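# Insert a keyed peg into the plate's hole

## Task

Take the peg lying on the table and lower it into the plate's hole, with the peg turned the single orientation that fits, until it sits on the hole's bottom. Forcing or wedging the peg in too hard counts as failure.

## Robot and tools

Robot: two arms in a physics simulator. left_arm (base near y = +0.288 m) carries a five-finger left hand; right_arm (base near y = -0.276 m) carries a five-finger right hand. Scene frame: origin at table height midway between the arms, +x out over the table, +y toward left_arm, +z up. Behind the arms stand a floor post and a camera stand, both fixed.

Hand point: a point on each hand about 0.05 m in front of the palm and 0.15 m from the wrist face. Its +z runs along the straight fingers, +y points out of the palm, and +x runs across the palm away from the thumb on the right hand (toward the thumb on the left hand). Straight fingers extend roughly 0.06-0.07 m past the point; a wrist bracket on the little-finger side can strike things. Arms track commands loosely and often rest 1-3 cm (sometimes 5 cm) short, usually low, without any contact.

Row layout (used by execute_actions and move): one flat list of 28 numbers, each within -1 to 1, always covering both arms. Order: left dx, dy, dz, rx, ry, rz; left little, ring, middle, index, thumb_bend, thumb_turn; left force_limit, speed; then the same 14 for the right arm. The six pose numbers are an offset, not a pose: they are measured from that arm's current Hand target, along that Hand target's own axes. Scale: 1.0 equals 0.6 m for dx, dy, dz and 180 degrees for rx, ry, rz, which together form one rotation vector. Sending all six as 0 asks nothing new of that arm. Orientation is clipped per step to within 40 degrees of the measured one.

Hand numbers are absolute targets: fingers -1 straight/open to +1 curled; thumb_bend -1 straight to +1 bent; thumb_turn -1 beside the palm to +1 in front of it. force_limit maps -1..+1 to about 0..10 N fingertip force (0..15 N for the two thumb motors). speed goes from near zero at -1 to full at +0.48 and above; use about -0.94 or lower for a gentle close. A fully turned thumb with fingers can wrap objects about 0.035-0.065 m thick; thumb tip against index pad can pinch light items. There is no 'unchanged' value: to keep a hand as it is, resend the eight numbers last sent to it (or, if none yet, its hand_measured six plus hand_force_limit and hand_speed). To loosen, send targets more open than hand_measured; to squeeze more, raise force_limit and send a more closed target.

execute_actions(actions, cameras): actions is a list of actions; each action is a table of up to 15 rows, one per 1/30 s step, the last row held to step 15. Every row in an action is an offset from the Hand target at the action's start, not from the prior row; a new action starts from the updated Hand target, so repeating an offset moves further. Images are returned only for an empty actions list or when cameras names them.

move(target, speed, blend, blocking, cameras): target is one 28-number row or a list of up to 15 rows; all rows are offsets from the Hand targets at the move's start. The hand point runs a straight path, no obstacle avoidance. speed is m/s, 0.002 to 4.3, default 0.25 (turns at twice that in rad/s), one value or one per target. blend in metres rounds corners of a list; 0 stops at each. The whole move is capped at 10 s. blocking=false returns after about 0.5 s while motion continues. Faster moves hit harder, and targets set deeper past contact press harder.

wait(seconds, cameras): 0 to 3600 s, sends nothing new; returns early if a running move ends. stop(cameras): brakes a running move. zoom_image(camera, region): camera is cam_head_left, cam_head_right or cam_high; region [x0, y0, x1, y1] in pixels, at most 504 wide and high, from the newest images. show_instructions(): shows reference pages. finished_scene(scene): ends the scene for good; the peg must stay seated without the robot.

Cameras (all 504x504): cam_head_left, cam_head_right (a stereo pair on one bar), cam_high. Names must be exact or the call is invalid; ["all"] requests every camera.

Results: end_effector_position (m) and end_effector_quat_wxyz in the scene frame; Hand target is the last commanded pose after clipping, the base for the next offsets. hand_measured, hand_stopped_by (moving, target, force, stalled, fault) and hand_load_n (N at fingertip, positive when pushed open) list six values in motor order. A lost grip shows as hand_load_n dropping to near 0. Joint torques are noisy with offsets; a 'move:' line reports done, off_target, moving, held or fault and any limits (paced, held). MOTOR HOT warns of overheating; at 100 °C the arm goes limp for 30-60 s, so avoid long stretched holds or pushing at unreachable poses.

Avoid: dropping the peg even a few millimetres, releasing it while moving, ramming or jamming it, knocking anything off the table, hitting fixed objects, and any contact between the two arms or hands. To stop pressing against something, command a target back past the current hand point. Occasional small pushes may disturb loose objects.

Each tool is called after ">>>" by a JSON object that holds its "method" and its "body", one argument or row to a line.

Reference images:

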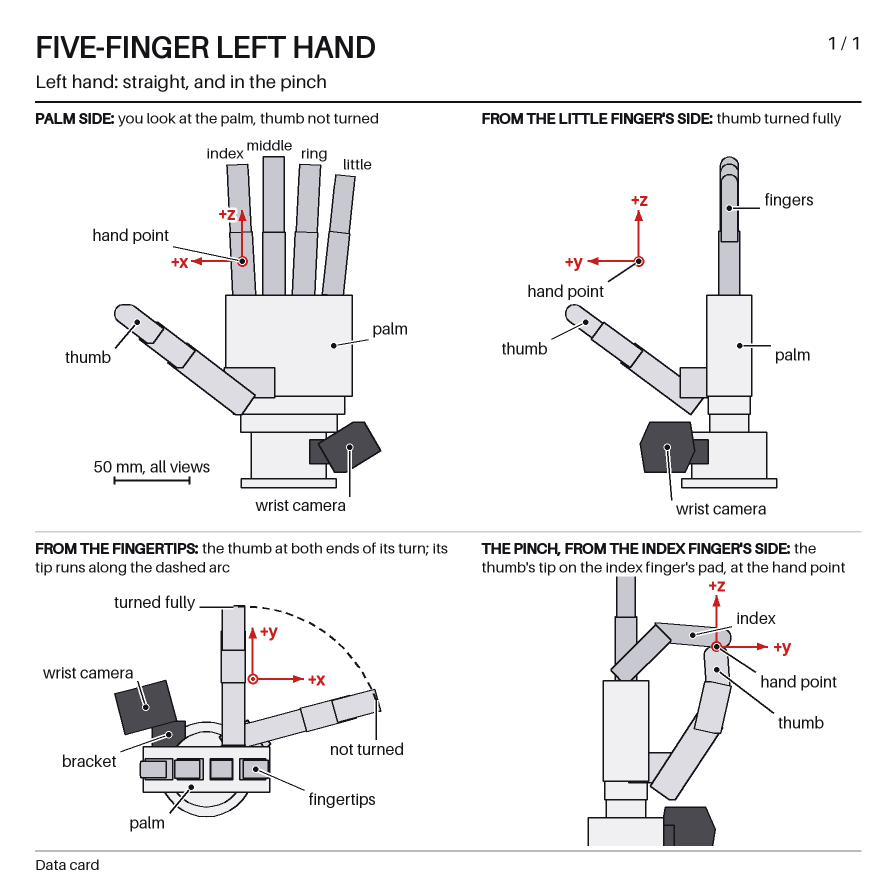

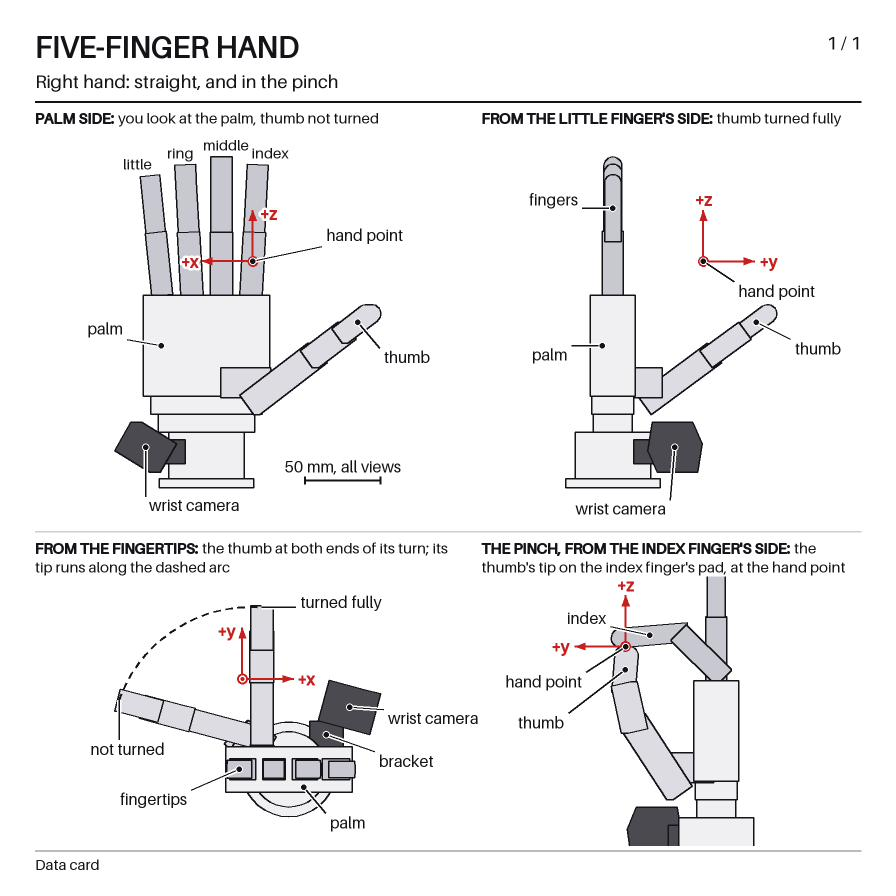

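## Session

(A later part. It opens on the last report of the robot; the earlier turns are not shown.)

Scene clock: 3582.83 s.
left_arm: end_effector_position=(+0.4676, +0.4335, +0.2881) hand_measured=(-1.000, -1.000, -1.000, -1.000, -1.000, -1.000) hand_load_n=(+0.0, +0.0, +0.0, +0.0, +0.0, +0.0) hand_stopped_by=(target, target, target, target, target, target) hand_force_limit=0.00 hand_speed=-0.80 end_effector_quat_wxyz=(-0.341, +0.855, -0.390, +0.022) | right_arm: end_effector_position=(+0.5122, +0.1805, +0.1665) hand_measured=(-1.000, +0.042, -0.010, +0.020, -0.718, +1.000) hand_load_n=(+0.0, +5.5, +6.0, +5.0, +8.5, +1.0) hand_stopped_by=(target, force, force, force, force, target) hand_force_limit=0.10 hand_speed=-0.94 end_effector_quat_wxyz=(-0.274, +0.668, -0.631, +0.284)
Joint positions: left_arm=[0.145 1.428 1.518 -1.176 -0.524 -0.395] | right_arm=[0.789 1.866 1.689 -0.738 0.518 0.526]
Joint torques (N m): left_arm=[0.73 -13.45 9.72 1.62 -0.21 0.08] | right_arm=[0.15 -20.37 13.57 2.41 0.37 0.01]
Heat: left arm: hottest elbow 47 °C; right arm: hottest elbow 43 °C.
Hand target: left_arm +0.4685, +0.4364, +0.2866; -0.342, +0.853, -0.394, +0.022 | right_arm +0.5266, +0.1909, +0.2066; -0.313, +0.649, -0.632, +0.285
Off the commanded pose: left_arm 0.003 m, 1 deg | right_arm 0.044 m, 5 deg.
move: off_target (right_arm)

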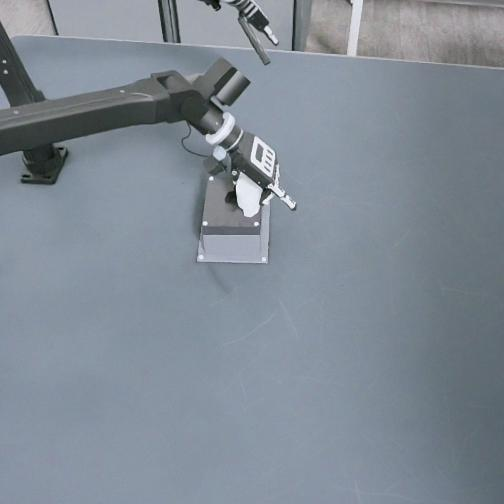

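>>> {"method": "move", "body": {
  "target": [
    [0,0,0,0,0,0,-1,-1,-1,-1,-1,-1,0,-0.8,-0.0125,-0.0374,-0.0143,0.0095,-0.0056,0.0063,-1,0.3,0.3,0.3,-0.2,1,0.1,-0.94]
  ],
  "speed": 0.03,
  "cameras": ["cam_high"]
}}

>>> {"method": "zoom_image", "body": {
  "camera": "cam_high",
  "region": [222, 182, 262, 222]
}}

Scene clock: 3593.30 s.
left_arm: end_effector_position=(+0.4676, +0.4335, +0.2881) hand_measured=(-1.000, -1.000, -1.000, -1.000, -1.000, -1.000) hand_load_n=(+0.0, +0.0, +0.0, +0.0, +0.0, -0.5) hand_stopped_by=(target, target, target, target, target, target) hand_force_limit=0.00 hand_speed=-0.80 end_effector_quat_wxyz=(-0.341, +0.855, -0.390, +0.022) | right_arm: end_effector_position=(+0.5135, +0.1817, +0.1695) hand_measured=(-1.000, +0.042, -0.010, +0.020, -0.718, +1.000) hand_load_n=(+0.0, +5.5, +6.0, +5.5, +8.5, +1.5) hand_stopped_by=(target, force, force, force, force, target) hand_force_limit=0.10 hand_speed=-0.94 end_effector_quat_wxyz=(-0.277, +0.667, -0.631, +0.284)
Joint positions: left_arm=[0.145 1.428 1.518 -1.176 -0.524 -0.395] | right_arm=[0.789 1.866 1.695 -0.738 0.518 0.526]
Joint torques (N m): left_arm=[0.73 -13.51 9.72 1.63 -0.21 0.08] | right_arm=[0.21 -20.89 16.12 2.37 0.37 0.02]
Heat: left arm: hottest elbow 47 °C; right arm: hottest elbow 44 °C.
Hand target: left_arm +0.4685, +0.4364, +0.2866; -0.342, +0.853, -0.394, +0.022 | right_arm +0.5343, +0.1981, +0.2296; -0.331, +0.640, -0.632, +0.286
Off the commanded pose: left_arm 0.003 m, 1 deg | right_arm 0.066 m, 7 deg.
move: off_target (right_arm)

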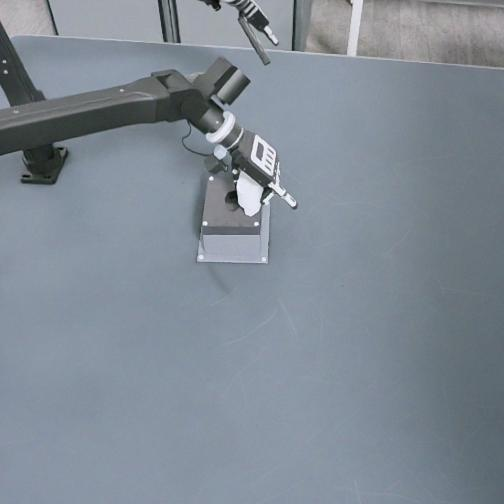

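Scaled by 12.600.

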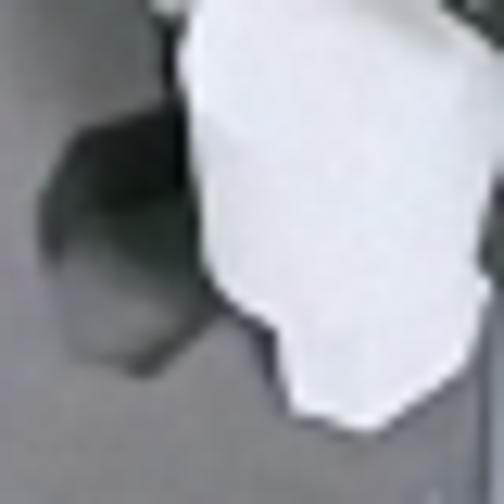

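>>> {"method": "move", "body": {
  "target": [
    [0,0,0,0,0,0,-1,-1,-1,-1,-1,-1,0,-0.8,-0.005,-0.015,-0.0057,0.0038,-0.0022,0.0025,-1,0.3,0.3,0.3,-0.2,1,0.1,-0.94]
  ],
  "speed": 0.03,
  "cameras": ["cam_high"]
}}

>>> {"method": "zoom_image", "body": {
  "camera": "cam_high",
  "region": [222, 182, 262, 222]
}}

Scene clock: 3602.57 s.
left_arm: end_effector_position=(+0.4676, +0.4335, +0.2881) hand_measured=(-1.000, -1.000, -1.000, -1.000, -1.000, -1.000) hand_load_n=(+0.0, +0.0, +0.0, +0.0, +0.0, +0.0) hand_stopped_by=(target, target, target, target, target, target) hand_force_limit=0.00 hand_speed=-0.80 end_effector_quat_wxyz=(-0.341, +0.855, -0.390, +0.022) | right_arm: end_effector_position=(+0.5171, +0.1851, +0.1779) hand_measured=(-1.000, +0.042, -0.010, +0.020, -0.718, +1.000) hand_load_n=(+0.0, +6.0, +6.0, +5.0, +8.5, +1.0) hand_stopped_by=(target, force, force, force, force, target) hand_force_limit=0.10 hand_speed=-0.94 end_effector_quat_wxyz=(-0.284, +0.664, -0.631, +0.284)
Joint positions: left_arm=[0.145 1.428 1.518 -1.176 -0.524 -0.395] | right_arm=[0.789 1.866 1.711 -0.738 0.518 0.526]
Joint torques (N m): left_arm=[0.67 -13.51 9.72 1.62 -0.21 0.08] | right_arm=[0.15 -21.01 16.24 2.36 0.37 0.01]
Heat: left arm: hottest elbow 47 °C; right arm: hottest elbow 46 °C.
Hand target: left_arm +0.4685, +0.4364, +0.2866; -0.342, +0.853, -0.394, +0.022 | right_arm +0.5370, +0.2008, +0.2389; -0.338, +0.637, -0.631, +0.286
Off the commanded pose: left_arm 0.003 m, 1 deg | right_arm 0.066 m, 7 deg.
move: off_target (right_arm)

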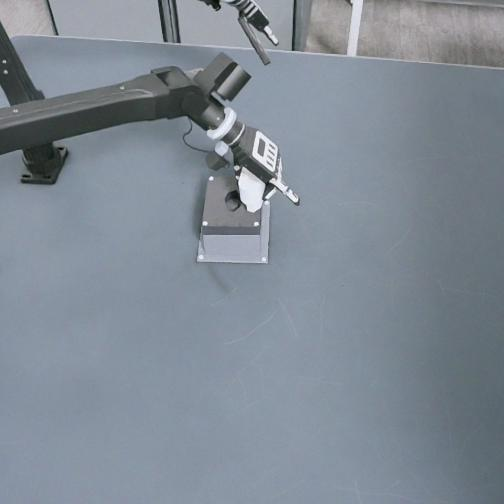

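Scaled by 12.600.

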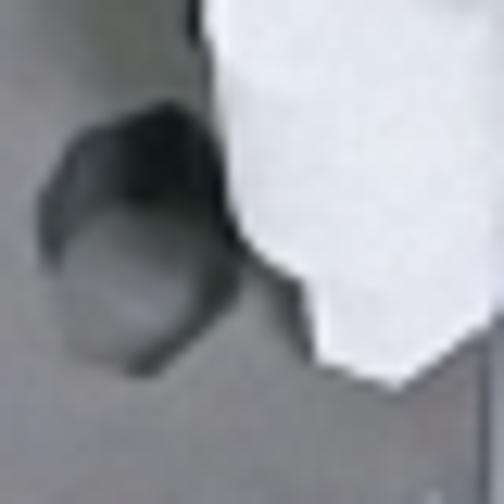

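>>> {"method": "zoom_image", "body": {
  "camera": "cam_high",
  "region": [220, 185, 245, 215]
}}

>>> {"method": "zoom_image", "body": {
  "camera": "cam_high",
  "region": [232, 185, 272, 215]
}}

Scaled by 16.800.

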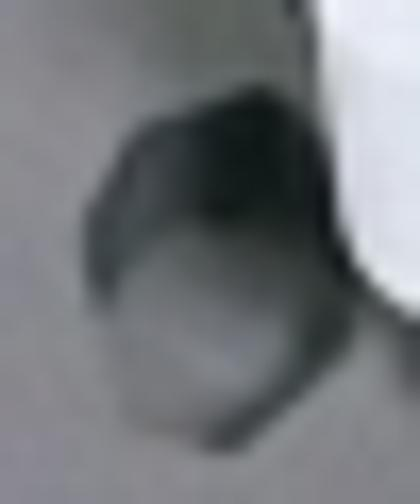

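Scaled by 12.600.

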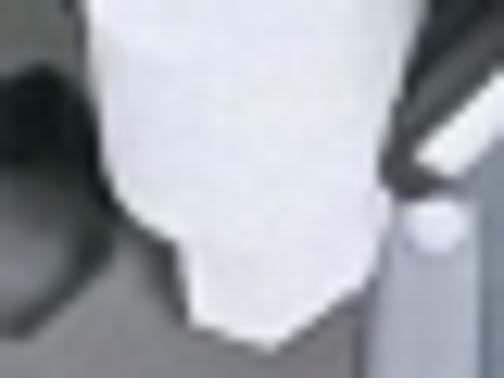

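>>> {"method": "move", "body": {
  "target": [
    [0,0,0,0,0,0,-1,-1,-1,-1,-1,-1,0,-0.8,-0.0155,0.0387,-0.0625,-0.0019,-0.0242,-0.0186,-1,0.3,0.3,0.3,-0.2,1,0.1,-0.94]
  ],
  "speed": 0.04,
  "cameras": ["all"]
}}

>>> {"method": "zoom_image", "body": {
  "camera": "cam_high",
  "region": [210, 175, 260, 225]
}}

Scene clock: 3746.03 s.
left_arm: end_effector_position=(+0.4676, +0.4335, +0.2881) hand_measured=(-1.000, -1.000, -1.000, -1.000, -1.000, -1.000) hand_load_n=(+0.0, +0.0, +0.0, +0.5, +0.0, +0.0) hand_stopped_by=(target, target, target, target, target, target) hand_force_limit=0.00 hand_speed=-0.80 end_effector_quat_wxyz=(-0.341, +0.855, -0.390, +0.022) | right_arm: end_effector_position=(+0.4954, +0.2034, +0.2078) hand_measured=(-1.000, +0.042, -0.010, +0.020, -0.718, +1.000) hand_load_n=(-0.5, +5.5, +6.0, +5.5, +8.5, +1.0) hand_stopped_by=(target, force, force, force, force, target) hand_force_limit=0.10 hand_speed=-0.94 end_effector_quat_wxyz=(-0.320, +0.675, -0.609, +0.268)
Joint positions: left_arm=[0.145 1.428 1.518 -1.176 -0.524 -0.395] | right_arm=[0.819 1.806 1.682 -0.701 0.479 0.5]
Joint torques (N m): left_arm=[0.73 -13.51 9.72 1.62 -0.21 0.08] | right_arm=[1.26 -21.07 10.3 2.63 0.3 -0.13]
Heat: left arm: hottest elbow 48 °C; right arm: hottest elbow 53 °C.
Hand target: left_arm +0.4685, +0.4364, +0.2866; -0.342, +0.853, -0.394, +0.022 | right_arm +0.4928, +0.2080, +0.2438; -0.351, +0.666, -0.600, +0.269
Off the commanded pose: left_arm 0.003 m, 1 deg | right_arm 0.036 m, 4 deg.
move: off_target (right_arm)

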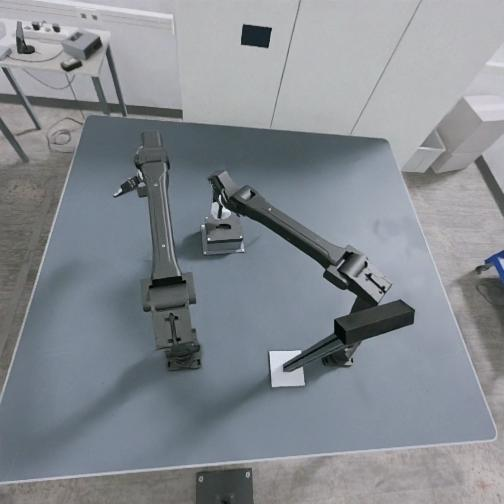

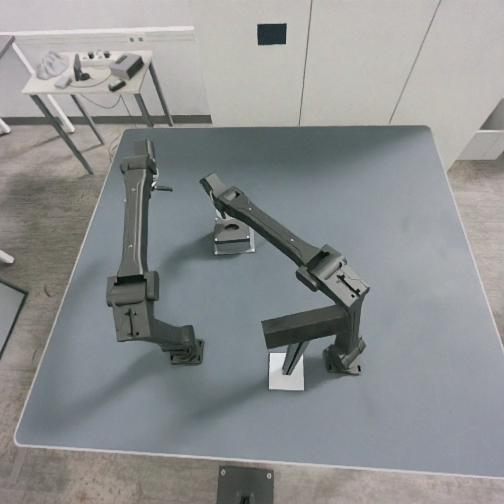

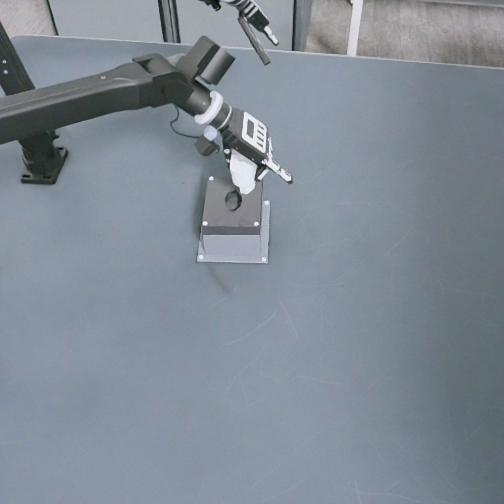

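Scaled by 10.080.

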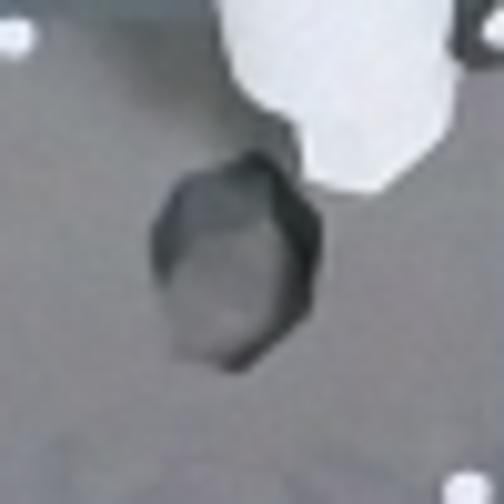

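>>> {"method": "zoom_image", "body": {
  "camera": "cam_high",
  "region": [220, 185, 245, 215]
}}

>>> {"method": "zoom_image", "body": {
  "camera": "cam_high",
  "region": [228, 165, 258, 197]
}}

>>> {"method": "zoom_image", "body": {
  "camera": "cam_head_right",
  "region": [205, 200, 260, 255]
}}

>>> {"method": "zoom_image", "body": {
  "camera": "cam_head_left",
  "region": [200, 190, 255, 245]
}}

Scaled by 16.800.

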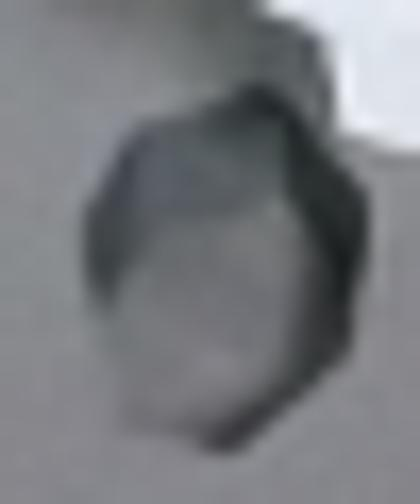

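Scaled by 15.750.

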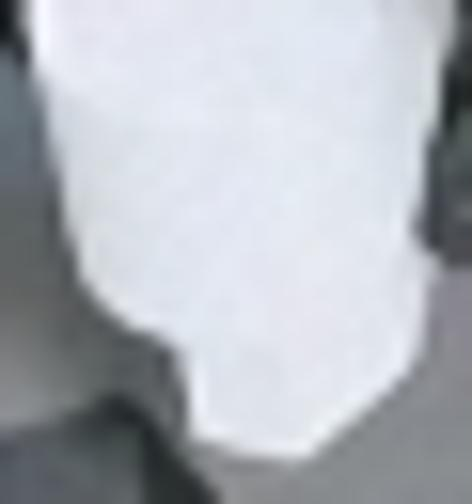

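Scaled by 9.164.

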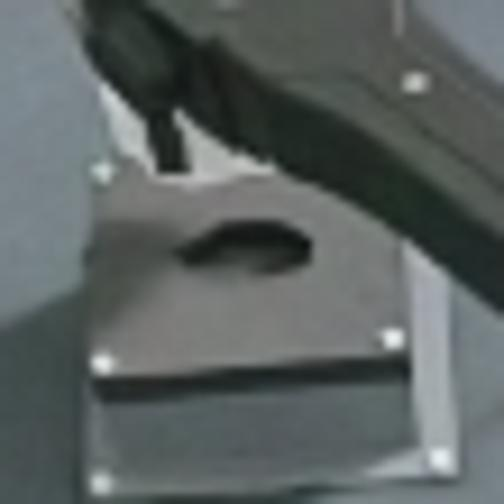

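Scaled by 9.164.

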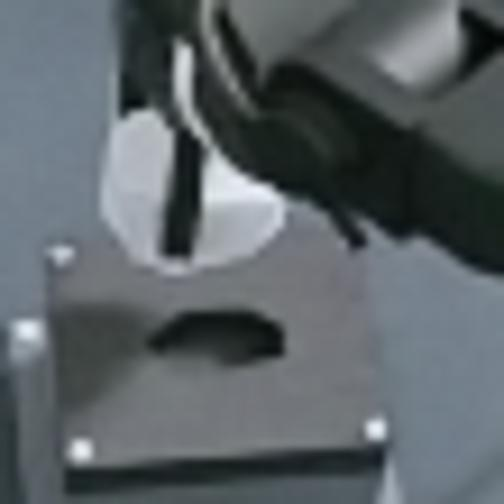

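>>> {"method": "move", "body": {
  "target": [
    [0,0,0,0,0,0,-1,-1,-1,-1,-1,-1,0,-0.8,0.0285,0.0942,0.0328,-0.0320,0.0194,-0.0216,-1,0.3,0.3,0.3,-0.2,1,0.1,-0.94]
  ],
  "speed": 0.04,
  "cameras": ["all"]
}}

>>> {"method": "zoom_image", "body": {
  "camera": "cam_high",
  "region": [210, 175, 260, 225]
}}

Scene clock: 3807.90 s.
left_arm: end_effector_position=(+0.4676, +0.4335, +0.2881) hand_measured=(-1.000, -1.000, -1.000, -1.000, -1.000, -1.000) hand_load_n=(+0.0, +0.0, +0.0, +0.0, +0.0, +0.0) hand_stopped_by=(target, target, target, target, target, target) hand_force_limit=0.00 hand_speed=-0.80 end_effector_quat_wxyz=(-0.341, +0.855, -0.390, +0.022) | right_arm: end_effector_position=(+0.4793, +0.1899, +0.1774) hand_measured=(-1.000, +0.042, -0.010, +0.020, -0.718, +1.000) hand_load_n=(+0.0, +5.5, +6.0, +5.5, +8.5, +1.5) hand_stopped_by=(target, force, force, force, force, target) hand_force_limit=0.10 hand_speed=-0.94 end_effector_quat_wxyz=(-0.285, +0.692, -0.607, +0.267)
Joint positions: left_arm=[0.145 1.428 1.518 -1.176 -0.524 -0.395] | right_arm=[0.823 1.805 1.629 -0.724 0.482 0.496]
Joint torques (N m): left_arm=[0.67 -13.51 9.72 1.62 -0.21 0.08] | right_arm=[1.2 -18.37 10.13 1.44 0.59 -0.13]
Heat: left arm: hottest elbow 48 °C; right arm: hottest elbow 46 °C.
Hand target: left_arm +0.4685, +0.4364, +0.2866; -0.342, +0.853, -0.394, +0.022 | right_arm +0.4759, +0.1922, +0.1859; -0.289, +0.695, -0.600, +0.271
Off the commanded pose: left_arm 0.003 m, 1 deg | right_arm 0.009 m, 1 deg.
move: done

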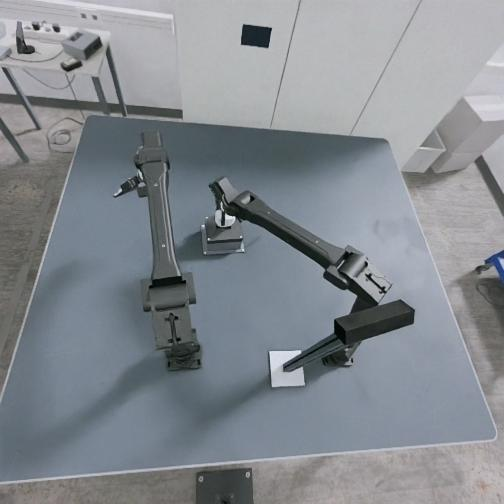

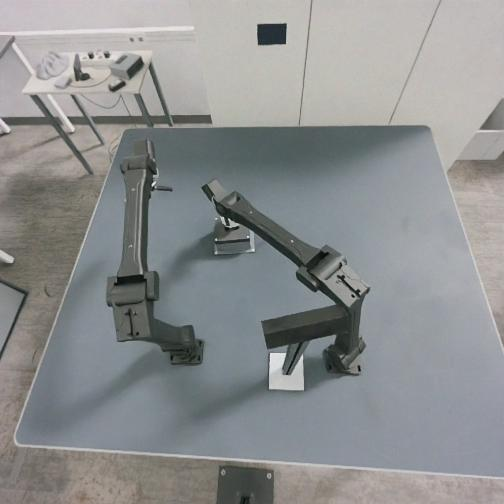

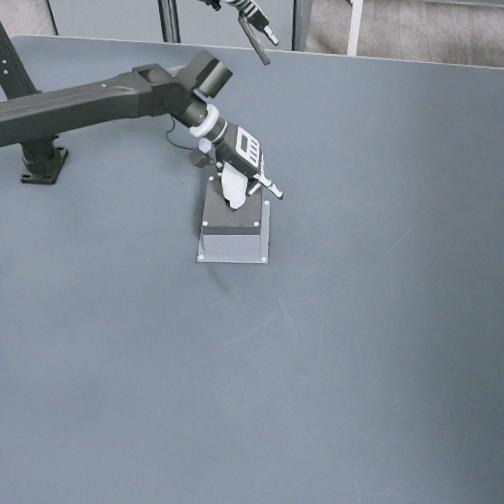

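Scaled by 10.080.

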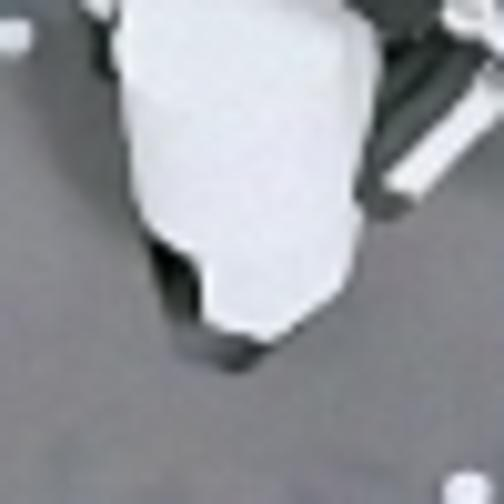

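>>> {"method": "move", "body": {
  "target": [
    [0,0,0,0,0,0,-1,-1,-1,-1,-1,-1,0,-0.8,-0.0065,0.0168,0.0013,-0.0014,-0.0037,-0.0128,-1,0.3,0.3,0.3,-0.2,1,0.1,-0.94]
  ],
  "speed": 0.02,
  "cameras": ["all"]
}}

>>> {"method": "zoom_image", "body": {
  "camera": "cam_high",
  "region": [215, 180, 255, 220]
}}

>>> {"method": "zoom_image", "body": {
  "camera": "cam_head_left",
  "region": [200, 200, 250, 250]
}}

>>> {"method": "zoom_image", "body": {
  "camera": "cam_head_right",
  "region": [205, 200, 255, 250]
}}

Scene clock: 3853.23 s.
left_arm: end_effector_position=(+0.4676, +0.4335, +0.2881) hand_measured=(-1.000, -1.000, -1.000, -1.000, -1.000, -1.000) hand_load_n=(-0.5, +0.0, +0.0, +0.0, +0.0, +0.0) hand_stopped_by=(target, target, target, target, target, target) hand_force_limit=0.00 hand_speed=-0.80 end_effector_quat_wxyz=(-0.341, +0.855, -0.390, +0.022) | right_arm: end_effector_position=(+0.4706, +0.1896, +0.1685) hand_measured=(-1.000, +0.042, -0.010, +0.020, -0.718, +1.000) hand_load_n=(+0.0, +5.5, +6.0, +5.5, +8.5, +1.5) hand_stopped_by=(target, force, force, force, force, target) hand_force_limit=0.10 hand_speed=-0.94 end_effector_quat_wxyz=(-0.275, +0.707, -0.593, +0.270)
Joint positions: left_arm=[0.145 1.428 1.518 -1.176 -0.524 -0.395] | right_arm=[0.833 1.805 1.613 -0.724 0.482 0.466]
Joint torques (N m): left_arm=[0.73 -13.51 9.72 1.62 -0.21 0.07] | right_arm=[1.2 -18.49 10.03 2.04 0.36 -0.15]
Heat: left arm: hottest elbow 48 °C; right arm: hottest elbow 43 °C.
Hand target: left_arm +0.4685, +0.4364, +0.2866; -0.342, +0.853, -0.394, +0.022 | right_arm +0.4692, +0.1949, +0.1780; -0.286, +0.709, -0.585, +0.271
Off the commanded pose: left_arm 0.003 m, 1 deg | right_arm 0.011 m, 2 deg.
move: off_target (right_arm)

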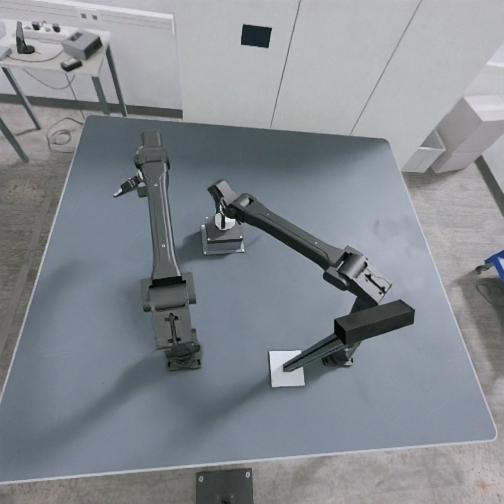

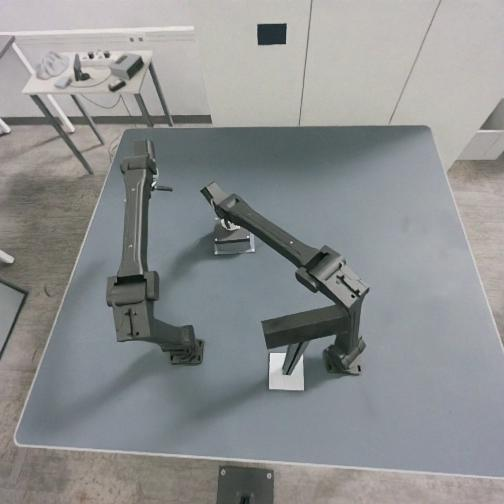

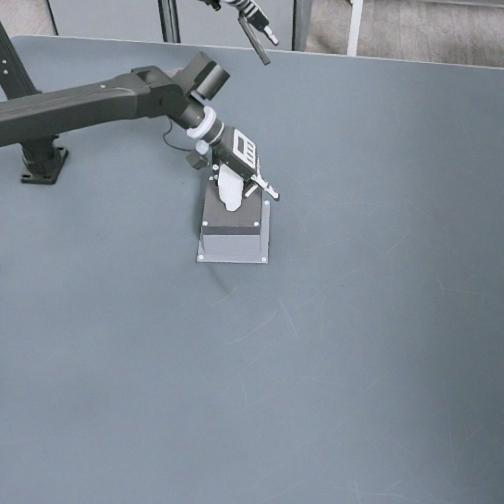

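Scaled by 12.600.

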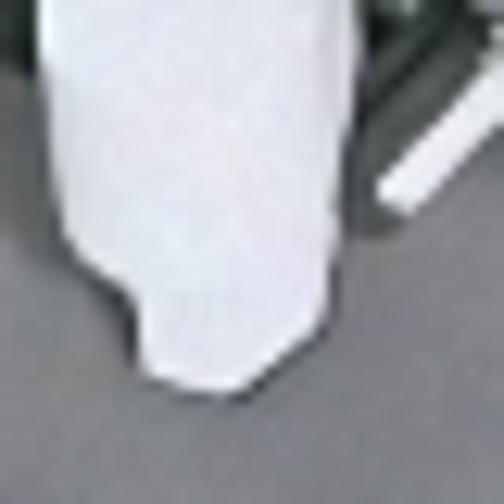

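Scaled by 10.080.

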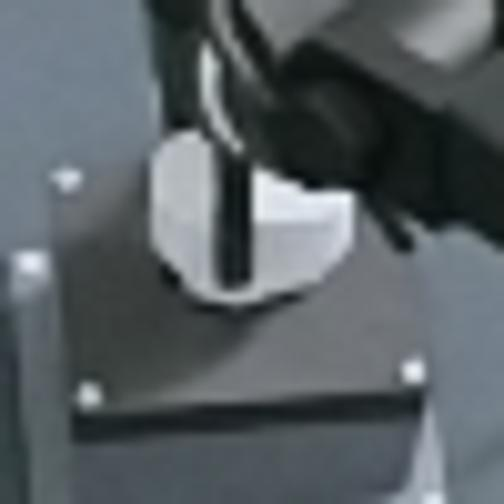

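Scaled by 10.080.

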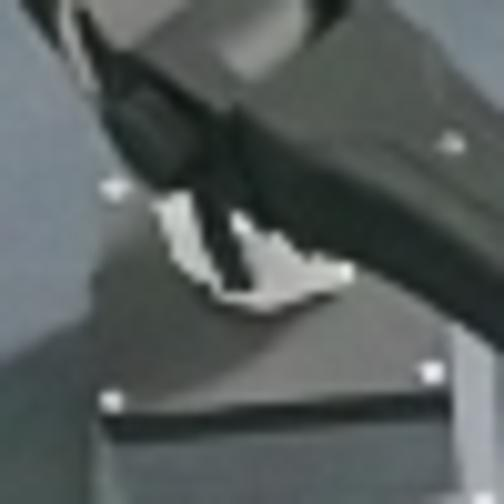

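>>> {"method": "move", "body": {
  "target": [
    [0,0,0,0,0,0,-1,-1,-1,-1,-1,-1,0,-0.8,-0.0023,0.0052,0.0063,0,-0.0024,0.0025,-1,0.3,0.3,0.3,-0.2,1,0.1,-0.94]
  ],
  "speed": 0.015,
  "cameras": ["cam_high","cam_head_left"]
}}

>>> {"method": "zoom_image", "body": {
  "camera": "cam_high",
  "region": [215, 190, 250, 220]
}}

>>> {"method": "zoom_image", "body": {
  "camera": "cam_head_left",
  "region": [205, 210, 245, 240]
}}

Scene clock: 3894.83 s.
left_arm: end_effector_position=(+0.4676, +0.4335, +0.2881) hand_measured=(-1.000, -1.000, -1.000, -1.000, -1.000, -1.000) hand_load_n=(+0.0, +0.0, +0.0, +0.0, +0.0, +0.0) hand_stopped_by=(target, target, target, target, target, target) hand_force_limit=0.00 hand_speed=-0.80 end_effector_quat_wxyz=(-0.341, +0.855, -0.390, +0.022) | right_arm: end_effector_position=(+0.4687, +0.1895, +0.1634) hand_measured=(-1.000, +0.042, -0.010, +0.020, -0.718, +1.000) hand_load_n=(+0.0, +5.5, +6.0, +5.0, +8.0, +1.0) hand_stopped_by=(target, force, force, force, force, target) hand_force_limit=0.10 hand_speed=-0.94 end_effector_quat_wxyz=(-0.275, +0.709, -0.592, +0.267)
Joint positions: left_arm=[0.145 1.428 1.518 -1.176 -0.524 -0.395] | right_arm=[0.833 1.805 1.601 -0.715 0.475 0.465]
Joint torques (N m): left_arm=[0.67 -13.51 9.72 1.63 -0.21 0.08] | right_arm=[1.03 -18.37 10 2.5 0.32 -0.1]
Heat: left arm: hottest elbow 48 °C; right arm: hottest elbow 42 °C.
Hand target: left_arm +0.4685, +0.4364, +0.2866; -0.342, +0.853, -0.394, +0.022 | right_arm +0.4695, +0.1961, +0.1731; -0.289, +0.708, -0.587, +0.267
Off the commanded pose: left_arm 0.003 m, 1 deg | right_arm 0.012 m, 2 deg.
move: off_target (right_arm)
Images, in order (width x height): cam_head_left 504x504, cam_high 504x504.

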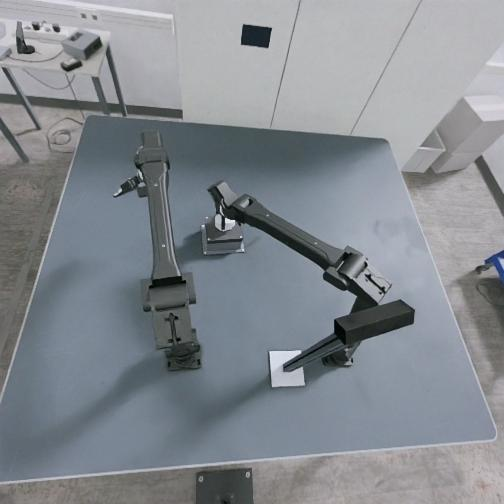

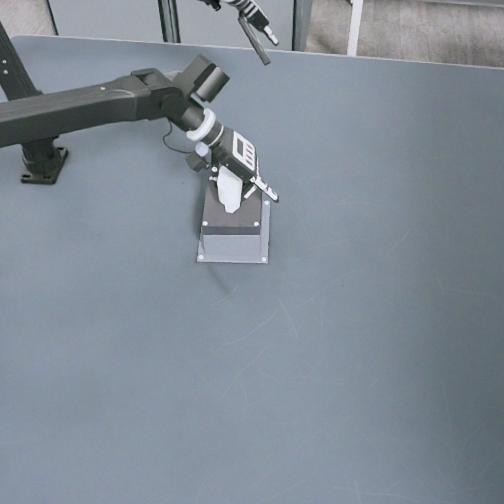

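Scaled by 14.400.

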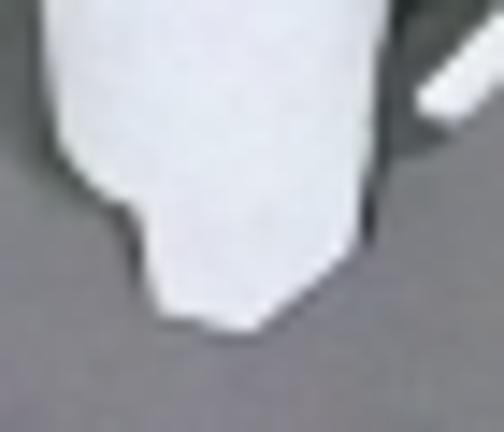

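Scaled by 12.600.

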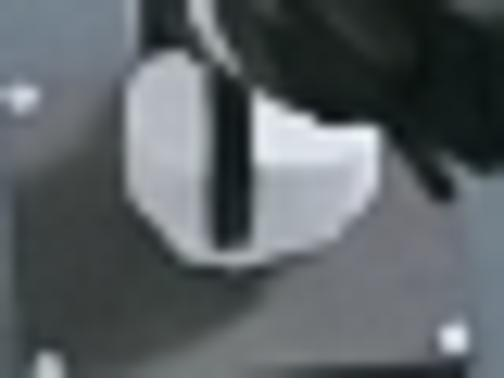

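>>> {"method": "move", "body": {
  "target": [
    [0,0,0,0,0,0,-1,-1,-1,-1,-1,-1,0,-0.8,-0.0050,-0.0037,0.0035,0,0,0,-1,0.3,0.3,0.3,-0.2,1,0.1,-0.94]
  ],
  "speed": 0.015,
  "cameras": ["cam_high","cam_head_left"]
}}

>>> {"method": "zoom_image", "body": {
  "camera": "cam_high",
  "region": [215, 190, 250, 220]
}}

Scene clock: 3923.80 s.
left_arm: end_effector_position=(+0.4676, +0.4335, +0.2881) hand_measured=(-1.000, -1.000, -1.000, -1.000, -1.000, -1.000) hand_load_n=(+0.0, +0.0, +0.0, +0.0, +0.0, +0.0) hand_stopped_by=(target, target, target, target, target, target) hand_force_limit=0.00 hand_speed=-0.80 end_effector_quat_wxyz=(-0.341, +0.855, -0.390, +0.022) | right_arm: end_effector_position=(+0.4688, +0.1896, +0.1612) hand_measured=(-1.000, +0.042, -0.010, +0.020, -0.718, +1.000) hand_load_n=(+0.0, +6.0, +6.0, +5.5, +8.5, +1.0) hand_stopped_by=(target, force, force, force, force, target) hand_force_limit=0.10 hand_speed=-0.94 end_effector_quat_wxyz=(-0.273, +0.710, -0.592, +0.267)
Joint positions: left_arm=[0.145 1.428 1.518 -1.176 -0.524 -0.395] | right_arm=[0.833 1.808 1.601 -0.715 0.475 0.465]
Joint torques (N m): left_arm=[0.73 -13.51 9.72 1.63 -0.21 0.07] | right_arm=[1.08 -17.85 11.34 2.24 0.33 -0.1]
Heat: left arm: hottest elbow 48 °C; right arm: hottest elbow 42 °C.
Hand target: left_arm +0.4685, +0.4364, +0.2866; -0.342, +0.853, -0.394, +0.022 | right_arm +0.4720, +0.1997, +0.1734; -0.289, +0.707, -0.587, +0.267
Off the commanded pose: left_arm 0.003 m, 1 deg | right_arm 0.016 m, 2 deg.
move: off_target (right_arm)
Images, in order (width x height): cam_head_left 504x504, cam_high 504x504.

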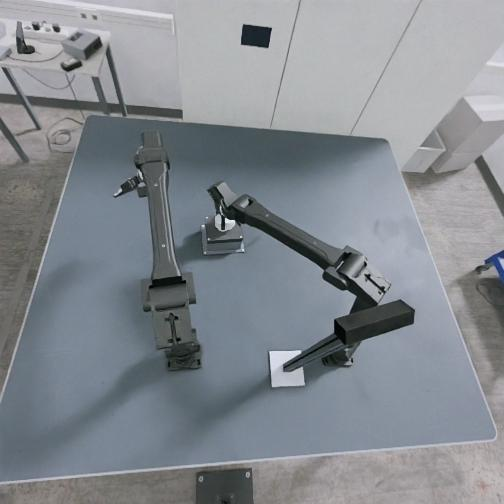

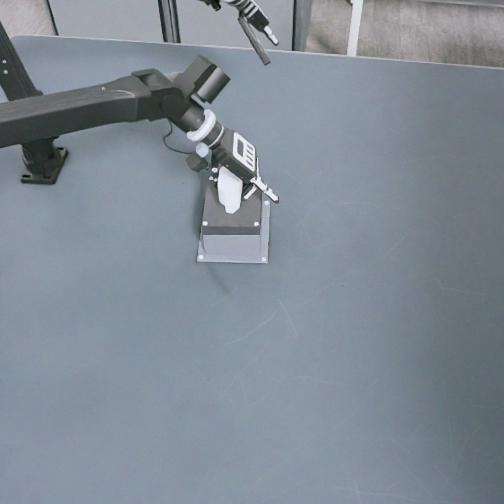

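Scaled by 14.400.

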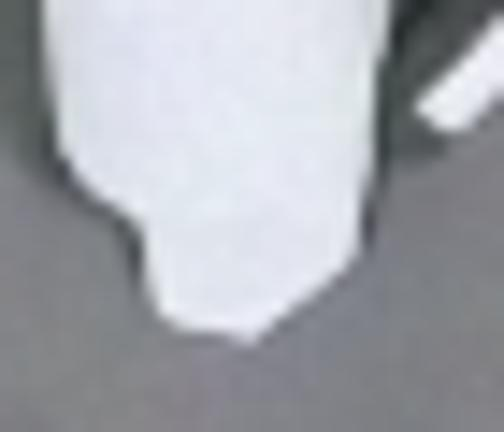

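>>> {"method": "move", "body": {
  "target": [
    [0,0,0,0,0,0,-1,-1,-1,-1,-1,-1,0,-0.8,-0.0214,-0.0764,-0.0277,0.0217,-0.0105,0.0122,-1,0.3,0.3,0.3,-0.2,1,0.1,-0.94]
  ],
  "speed": 0.04
}}

Scene clock: 4035.03 s.
left_arm: end_effector_position=(+0.4676, +0.4335, +0.2881) hand_measured=(-1.000, -1.000, -1.000, -1.000, -1.000, -1.000) hand_load_n=(-0.5, +0.5, +0.0, +0.0, +0.0, +0.0) hand_stopped_by=(target, target, target, target, target, target) hand_force_limit=0.00 hand_speed=-0.80 end_effector_quat_wxyz=(-0.341, +0.855, -0.390, +0.022) | right_arm: end_effector_position=(+0.4731, +0.1941, +0.1713) hand_measured=(-1.000, +0.042, -0.010, +0.020, -0.718, +1.000) hand_load_n=(+0.0, +5.5, +6.0, +5.5, +8.0, +1.0) hand_stopped_by=(target, force, force, force, force, target) hand_force_limit=0.10 hand_speed=-0.94 end_effector_quat_wxyz=(-0.282, +0.706, -0.592, +0.267)
Joint positions: left_arm=[0.145 1.428 1.518 -1.176 -0.524 -0.395] | right_arm=[0.833 1.808 1.621 -0.715 0.475 0.465]
Joint torques (N m): left_arm=[0.73 -13.51 9.72 1.62 -0.21 0.08] | right_arm=[1.14 -18.61 16.06 2.44 0.35 -0.1]
Heat: left arm: hottest elbow 48 °C; right arm: hottest elbow 43 °C.
Hand target: left_arm +0.4685, +0.4364, +0.2866; -0.342, +0.853, -0.394, +0.022 | right_arm +0.4889, +0.2173, +0.2174; -0.328, +0.690, -0.586, +0.270
Off the commanded pose: left_arm 0.003 m, 1 deg | right_arm 0.054 m, 6 deg.
move: off_target (right_arm)

>>> {"method": "wait", "body": {
  "seconds": 0.1,
  "cameras": ["cam_high","cam_head_left"]
}}

>>> {"method": "zoom_image", "body": {
  "camera": "cam_high",
  "region": [215, 190, 250, 220]
}}

>>> {"method": "zoom_image", "body": {
  "camera": "cam_head_left",
  "region": [205, 205, 245, 240]
}}

Scene clock: 4057.23 s.
left_arm: end_effector_position=(+0.4676, +0.4335, +0.2881) hand_measured=(-1.000, -1.000, -1.000, -1.000, -1.000, -1.000) hand_load_n=(+0.0, +0.0, +0.0, +0.0, +0.0, +0.0) hand_stopped_by=(target, target, target, target, target, target) hand_force_limit=0.00 hand_speed=-0.80 end_effector_quat_wxyz=(-0.341, +0.855, -0.390, +0.022) | right_arm: end_effector_position=(+0.4731, +0.1941, +0.1713) hand_measured=(-1.000, +0.042, -0.010, +0.020, -0.718, +1.000) hand_load_n=(+0.0, +5.5, +6.0, +5.5, +8.5, +1.5) hand_stopped_by=(target, force, force, force, force, target) hand_force_limit=0.10 hand_speed=-0.94 end_effector_quat_wxyz=(-0.282, +0.706, -0.592, +0.267)
Joint positions: left_arm=[0.145 1.428 1.518 -1.176 -0.524 -0.395] | right_arm=[0.833 1.808 1.621 -0.715 0.475 0.465]
Joint torques (N m): left_arm=[0.73 -13.51 9.72 1.63 -0.21 0.08] | right_arm=[1.14 -18.55 16.12 2.47 0.35 -0.1]
Heat: left arm: hottest elbow 48 °C; right arm: hottest elbow 48 °C.
Hand target: left_arm +0.4685, +0.4364, +0.2866; -0.342, +0.853, -0.394, +0.022 | right_arm +0.4889, +0.2173, +0.2173; -0.328, +0.690, -0.586, +0.270
Off the commanded pose: left_arm 0.003 m, 1 deg | right_arm 0.054 m, 6 deg.
wait: 0.10 s; at rest from the start
Images, in order (width x height): cam_head_left 504x504, cam_high 504x504.

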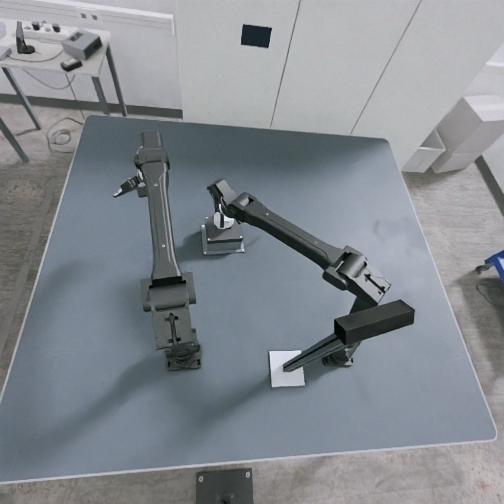

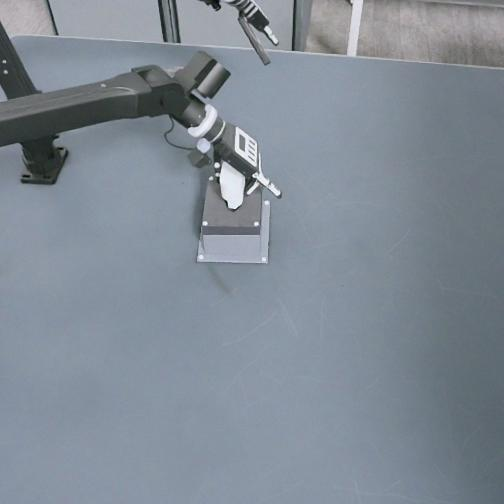

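Scaled by 14.400.

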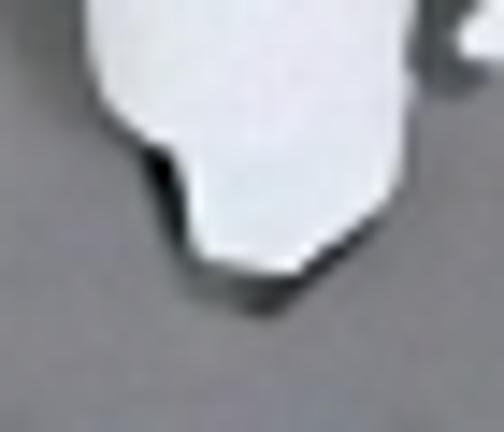

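Scaled by 12.600.

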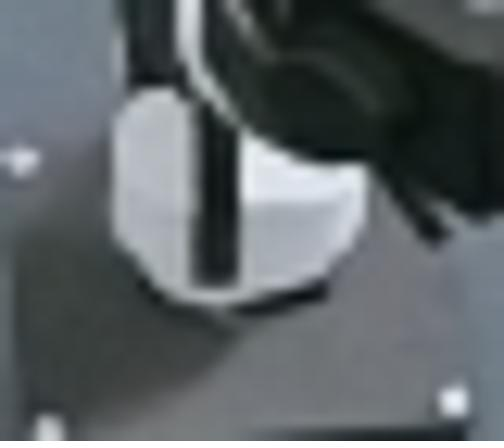

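>>> {"method": "move", "body": {
  "target": [
    [0,0,0,0,0,0,-1,-1,-1,-1,-1,-1,0,-0.8,0.0174,0.0784,0.0254,-0.0217,0.0105,-0.0122,-1,0.3,0.3,0.3,-0.2,1,0.1,-0.94]
  ],
  "speed": 0.03,
  "cameras": ["cam_high"]
}}

>>> {"method": "zoom_image", "body": {
  "camera": "cam_high",
  "region": [215, 190, 250, 220]
}}

Scene clock: 4182.33 s.
left_arm: end_effector_position=(+0.4676, +0.4335, +0.2881) hand_measured=(-1.000, -1.000, -1.000, -1.000, -1.000, -1.000) hand_load_n=(+0.0, +0.0, +0.0, +0.0, +0.0, +0.0) hand_stopped_by=(target, target, target, target, target, target) hand_force_limit=0.00 hand_speed=-0.80 end_effector_quat_wxyz=(-0.341, +0.855, -0.390, +0.022) | right_arm: end_effector_position=(+0.4717, +0.1964, +0.1627) hand_measured=(-1.000, +0.042, -0.010, +0.020, -0.718, +1.000) hand_load_n=(+0.0, +5.5, +6.0, +5.5, +8.0, +1.5) hand_stopped_by=(target, force, force, force, force, target) hand_force_limit=0.10 hand_speed=-0.94 end_effector_quat_wxyz=(-0.277, +0.709, -0.591, +0.266)
Joint positions: left_arm=[0.145 1.428 1.518 -1.176 -0.524 -0.395] | right_arm=[0.837 1.821 1.621 -0.715 0.475 0.465]
Joint torques (N m): left_arm=[0.73 -13.51 9.72 1.62 -0.21 0.08] | right_arm=[1.32 -18.49 10.62 2.15 0.45 -0.06]
Heat: left arm: hottest elbow 48 °C; right arm: hottest elbow 54 °C.
Hand target: left_arm +0.4685, +0.4364, +0.2866; -0.342, +0.853, -0.394, +0.022 | right_arm +0.4725, +0.2044, +0.1713; -0.289, +0.708, -0.587, +0.267
Off the commanded pose: left_arm 0.003 m, 1 deg | right_arm 0.012 m, 2 deg.
move: off_target (right_arm)

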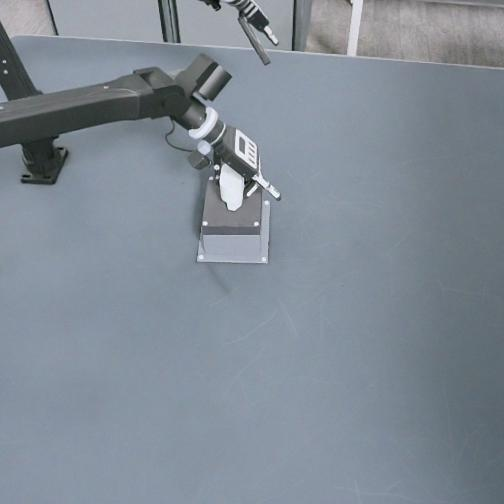

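Scaled by 14.400.

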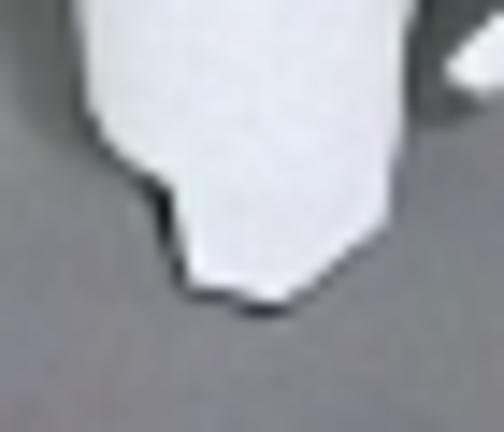

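>>> {"method": "move", "body": {
  "target": [
    [0,0,0,0,0,0,-1,-1,-1,-1,-1,-1,0,-0.8,0.0028,0.0053,-0.0007,0,0,0,-1,0.3,0.3,0.3,-0.2,1,0.1,-0.94]
  ],
  "speed": 0.01,
  "cameras": ["cam_high"]
}}

>>> {"method": "zoom_image", "body": {
  "camera": "cam_high",
  "region": [215, 190, 250, 220]
}}

Scene clock: 4199.47 s.
left_arm: end_effector_position=(+0.4676, +0.4335, +0.2881) hand_measured=(-1.000, -1.000, -1.000, -1.000, -1.000, -1.000) hand_load_n=(+0.0, +0.0, +0.0, +0.0, +0.0, +0.0) hand_stopped_by=(target, target, target, target, target, target) hand_force_limit=0.00 hand_speed=-0.80 end_effector_quat_wxyz=(-0.341, +0.855, -0.390, +0.022) | right_arm: end_effector_position=(+0.4712, +0.1960, +0.1612) hand_measured=(-1.000, +0.042, -0.010, +0.020, -0.718, +1.000) hand_load_n=(+0.0, +5.5, +6.0, +5.5, +8.5, +1.0) hand_stopped_by=(target, force, force, force, force, target) hand_force_limit=0.10 hand_speed=-0.94 end_effector_quat_wxyz=(-0.276, +0.710, -0.591, +0.266)
Joint positions: left_arm=[0.145 1.428 1.518 -1.176 -0.524 -0.395] | right_arm=[0.837 1.821 1.618 -0.713 0.475 0.465]
Joint torques (N m): left_arm=[0.73 -13.45 9.72 1.63 -0.21 0.08] | right_arm=[1.2 -18.67 9.54 2.37 0.45 -0.05]
Heat: left arm: hottest elbow 48 °C; right arm: hottest elbow 51 °C.
Hand target: left_arm +0.4685, +0.4364, +0.2866; -0.342, +0.853, -0.394, +0.022 | right_arm +0.4703, +0.2022, +0.1695; -0.289, +0.707, -0.587, +0.267
Off the commanded pose: left_arm 0.003 m, 1 deg | right_arm 0.010 m, 2 deg.
move: done

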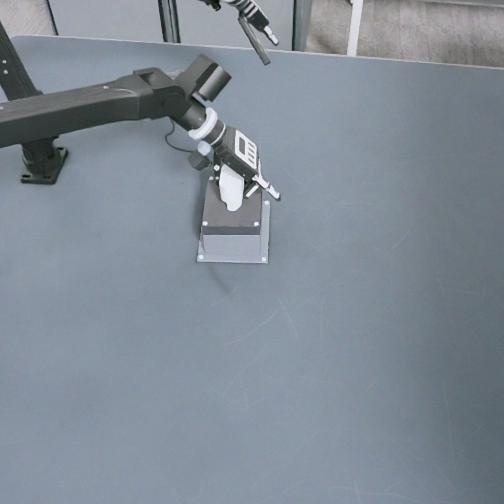

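Scaled by 14.400.

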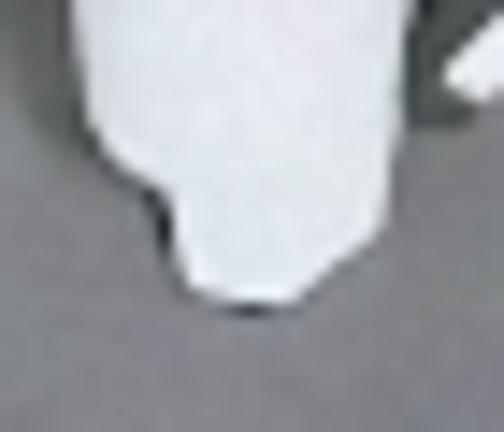

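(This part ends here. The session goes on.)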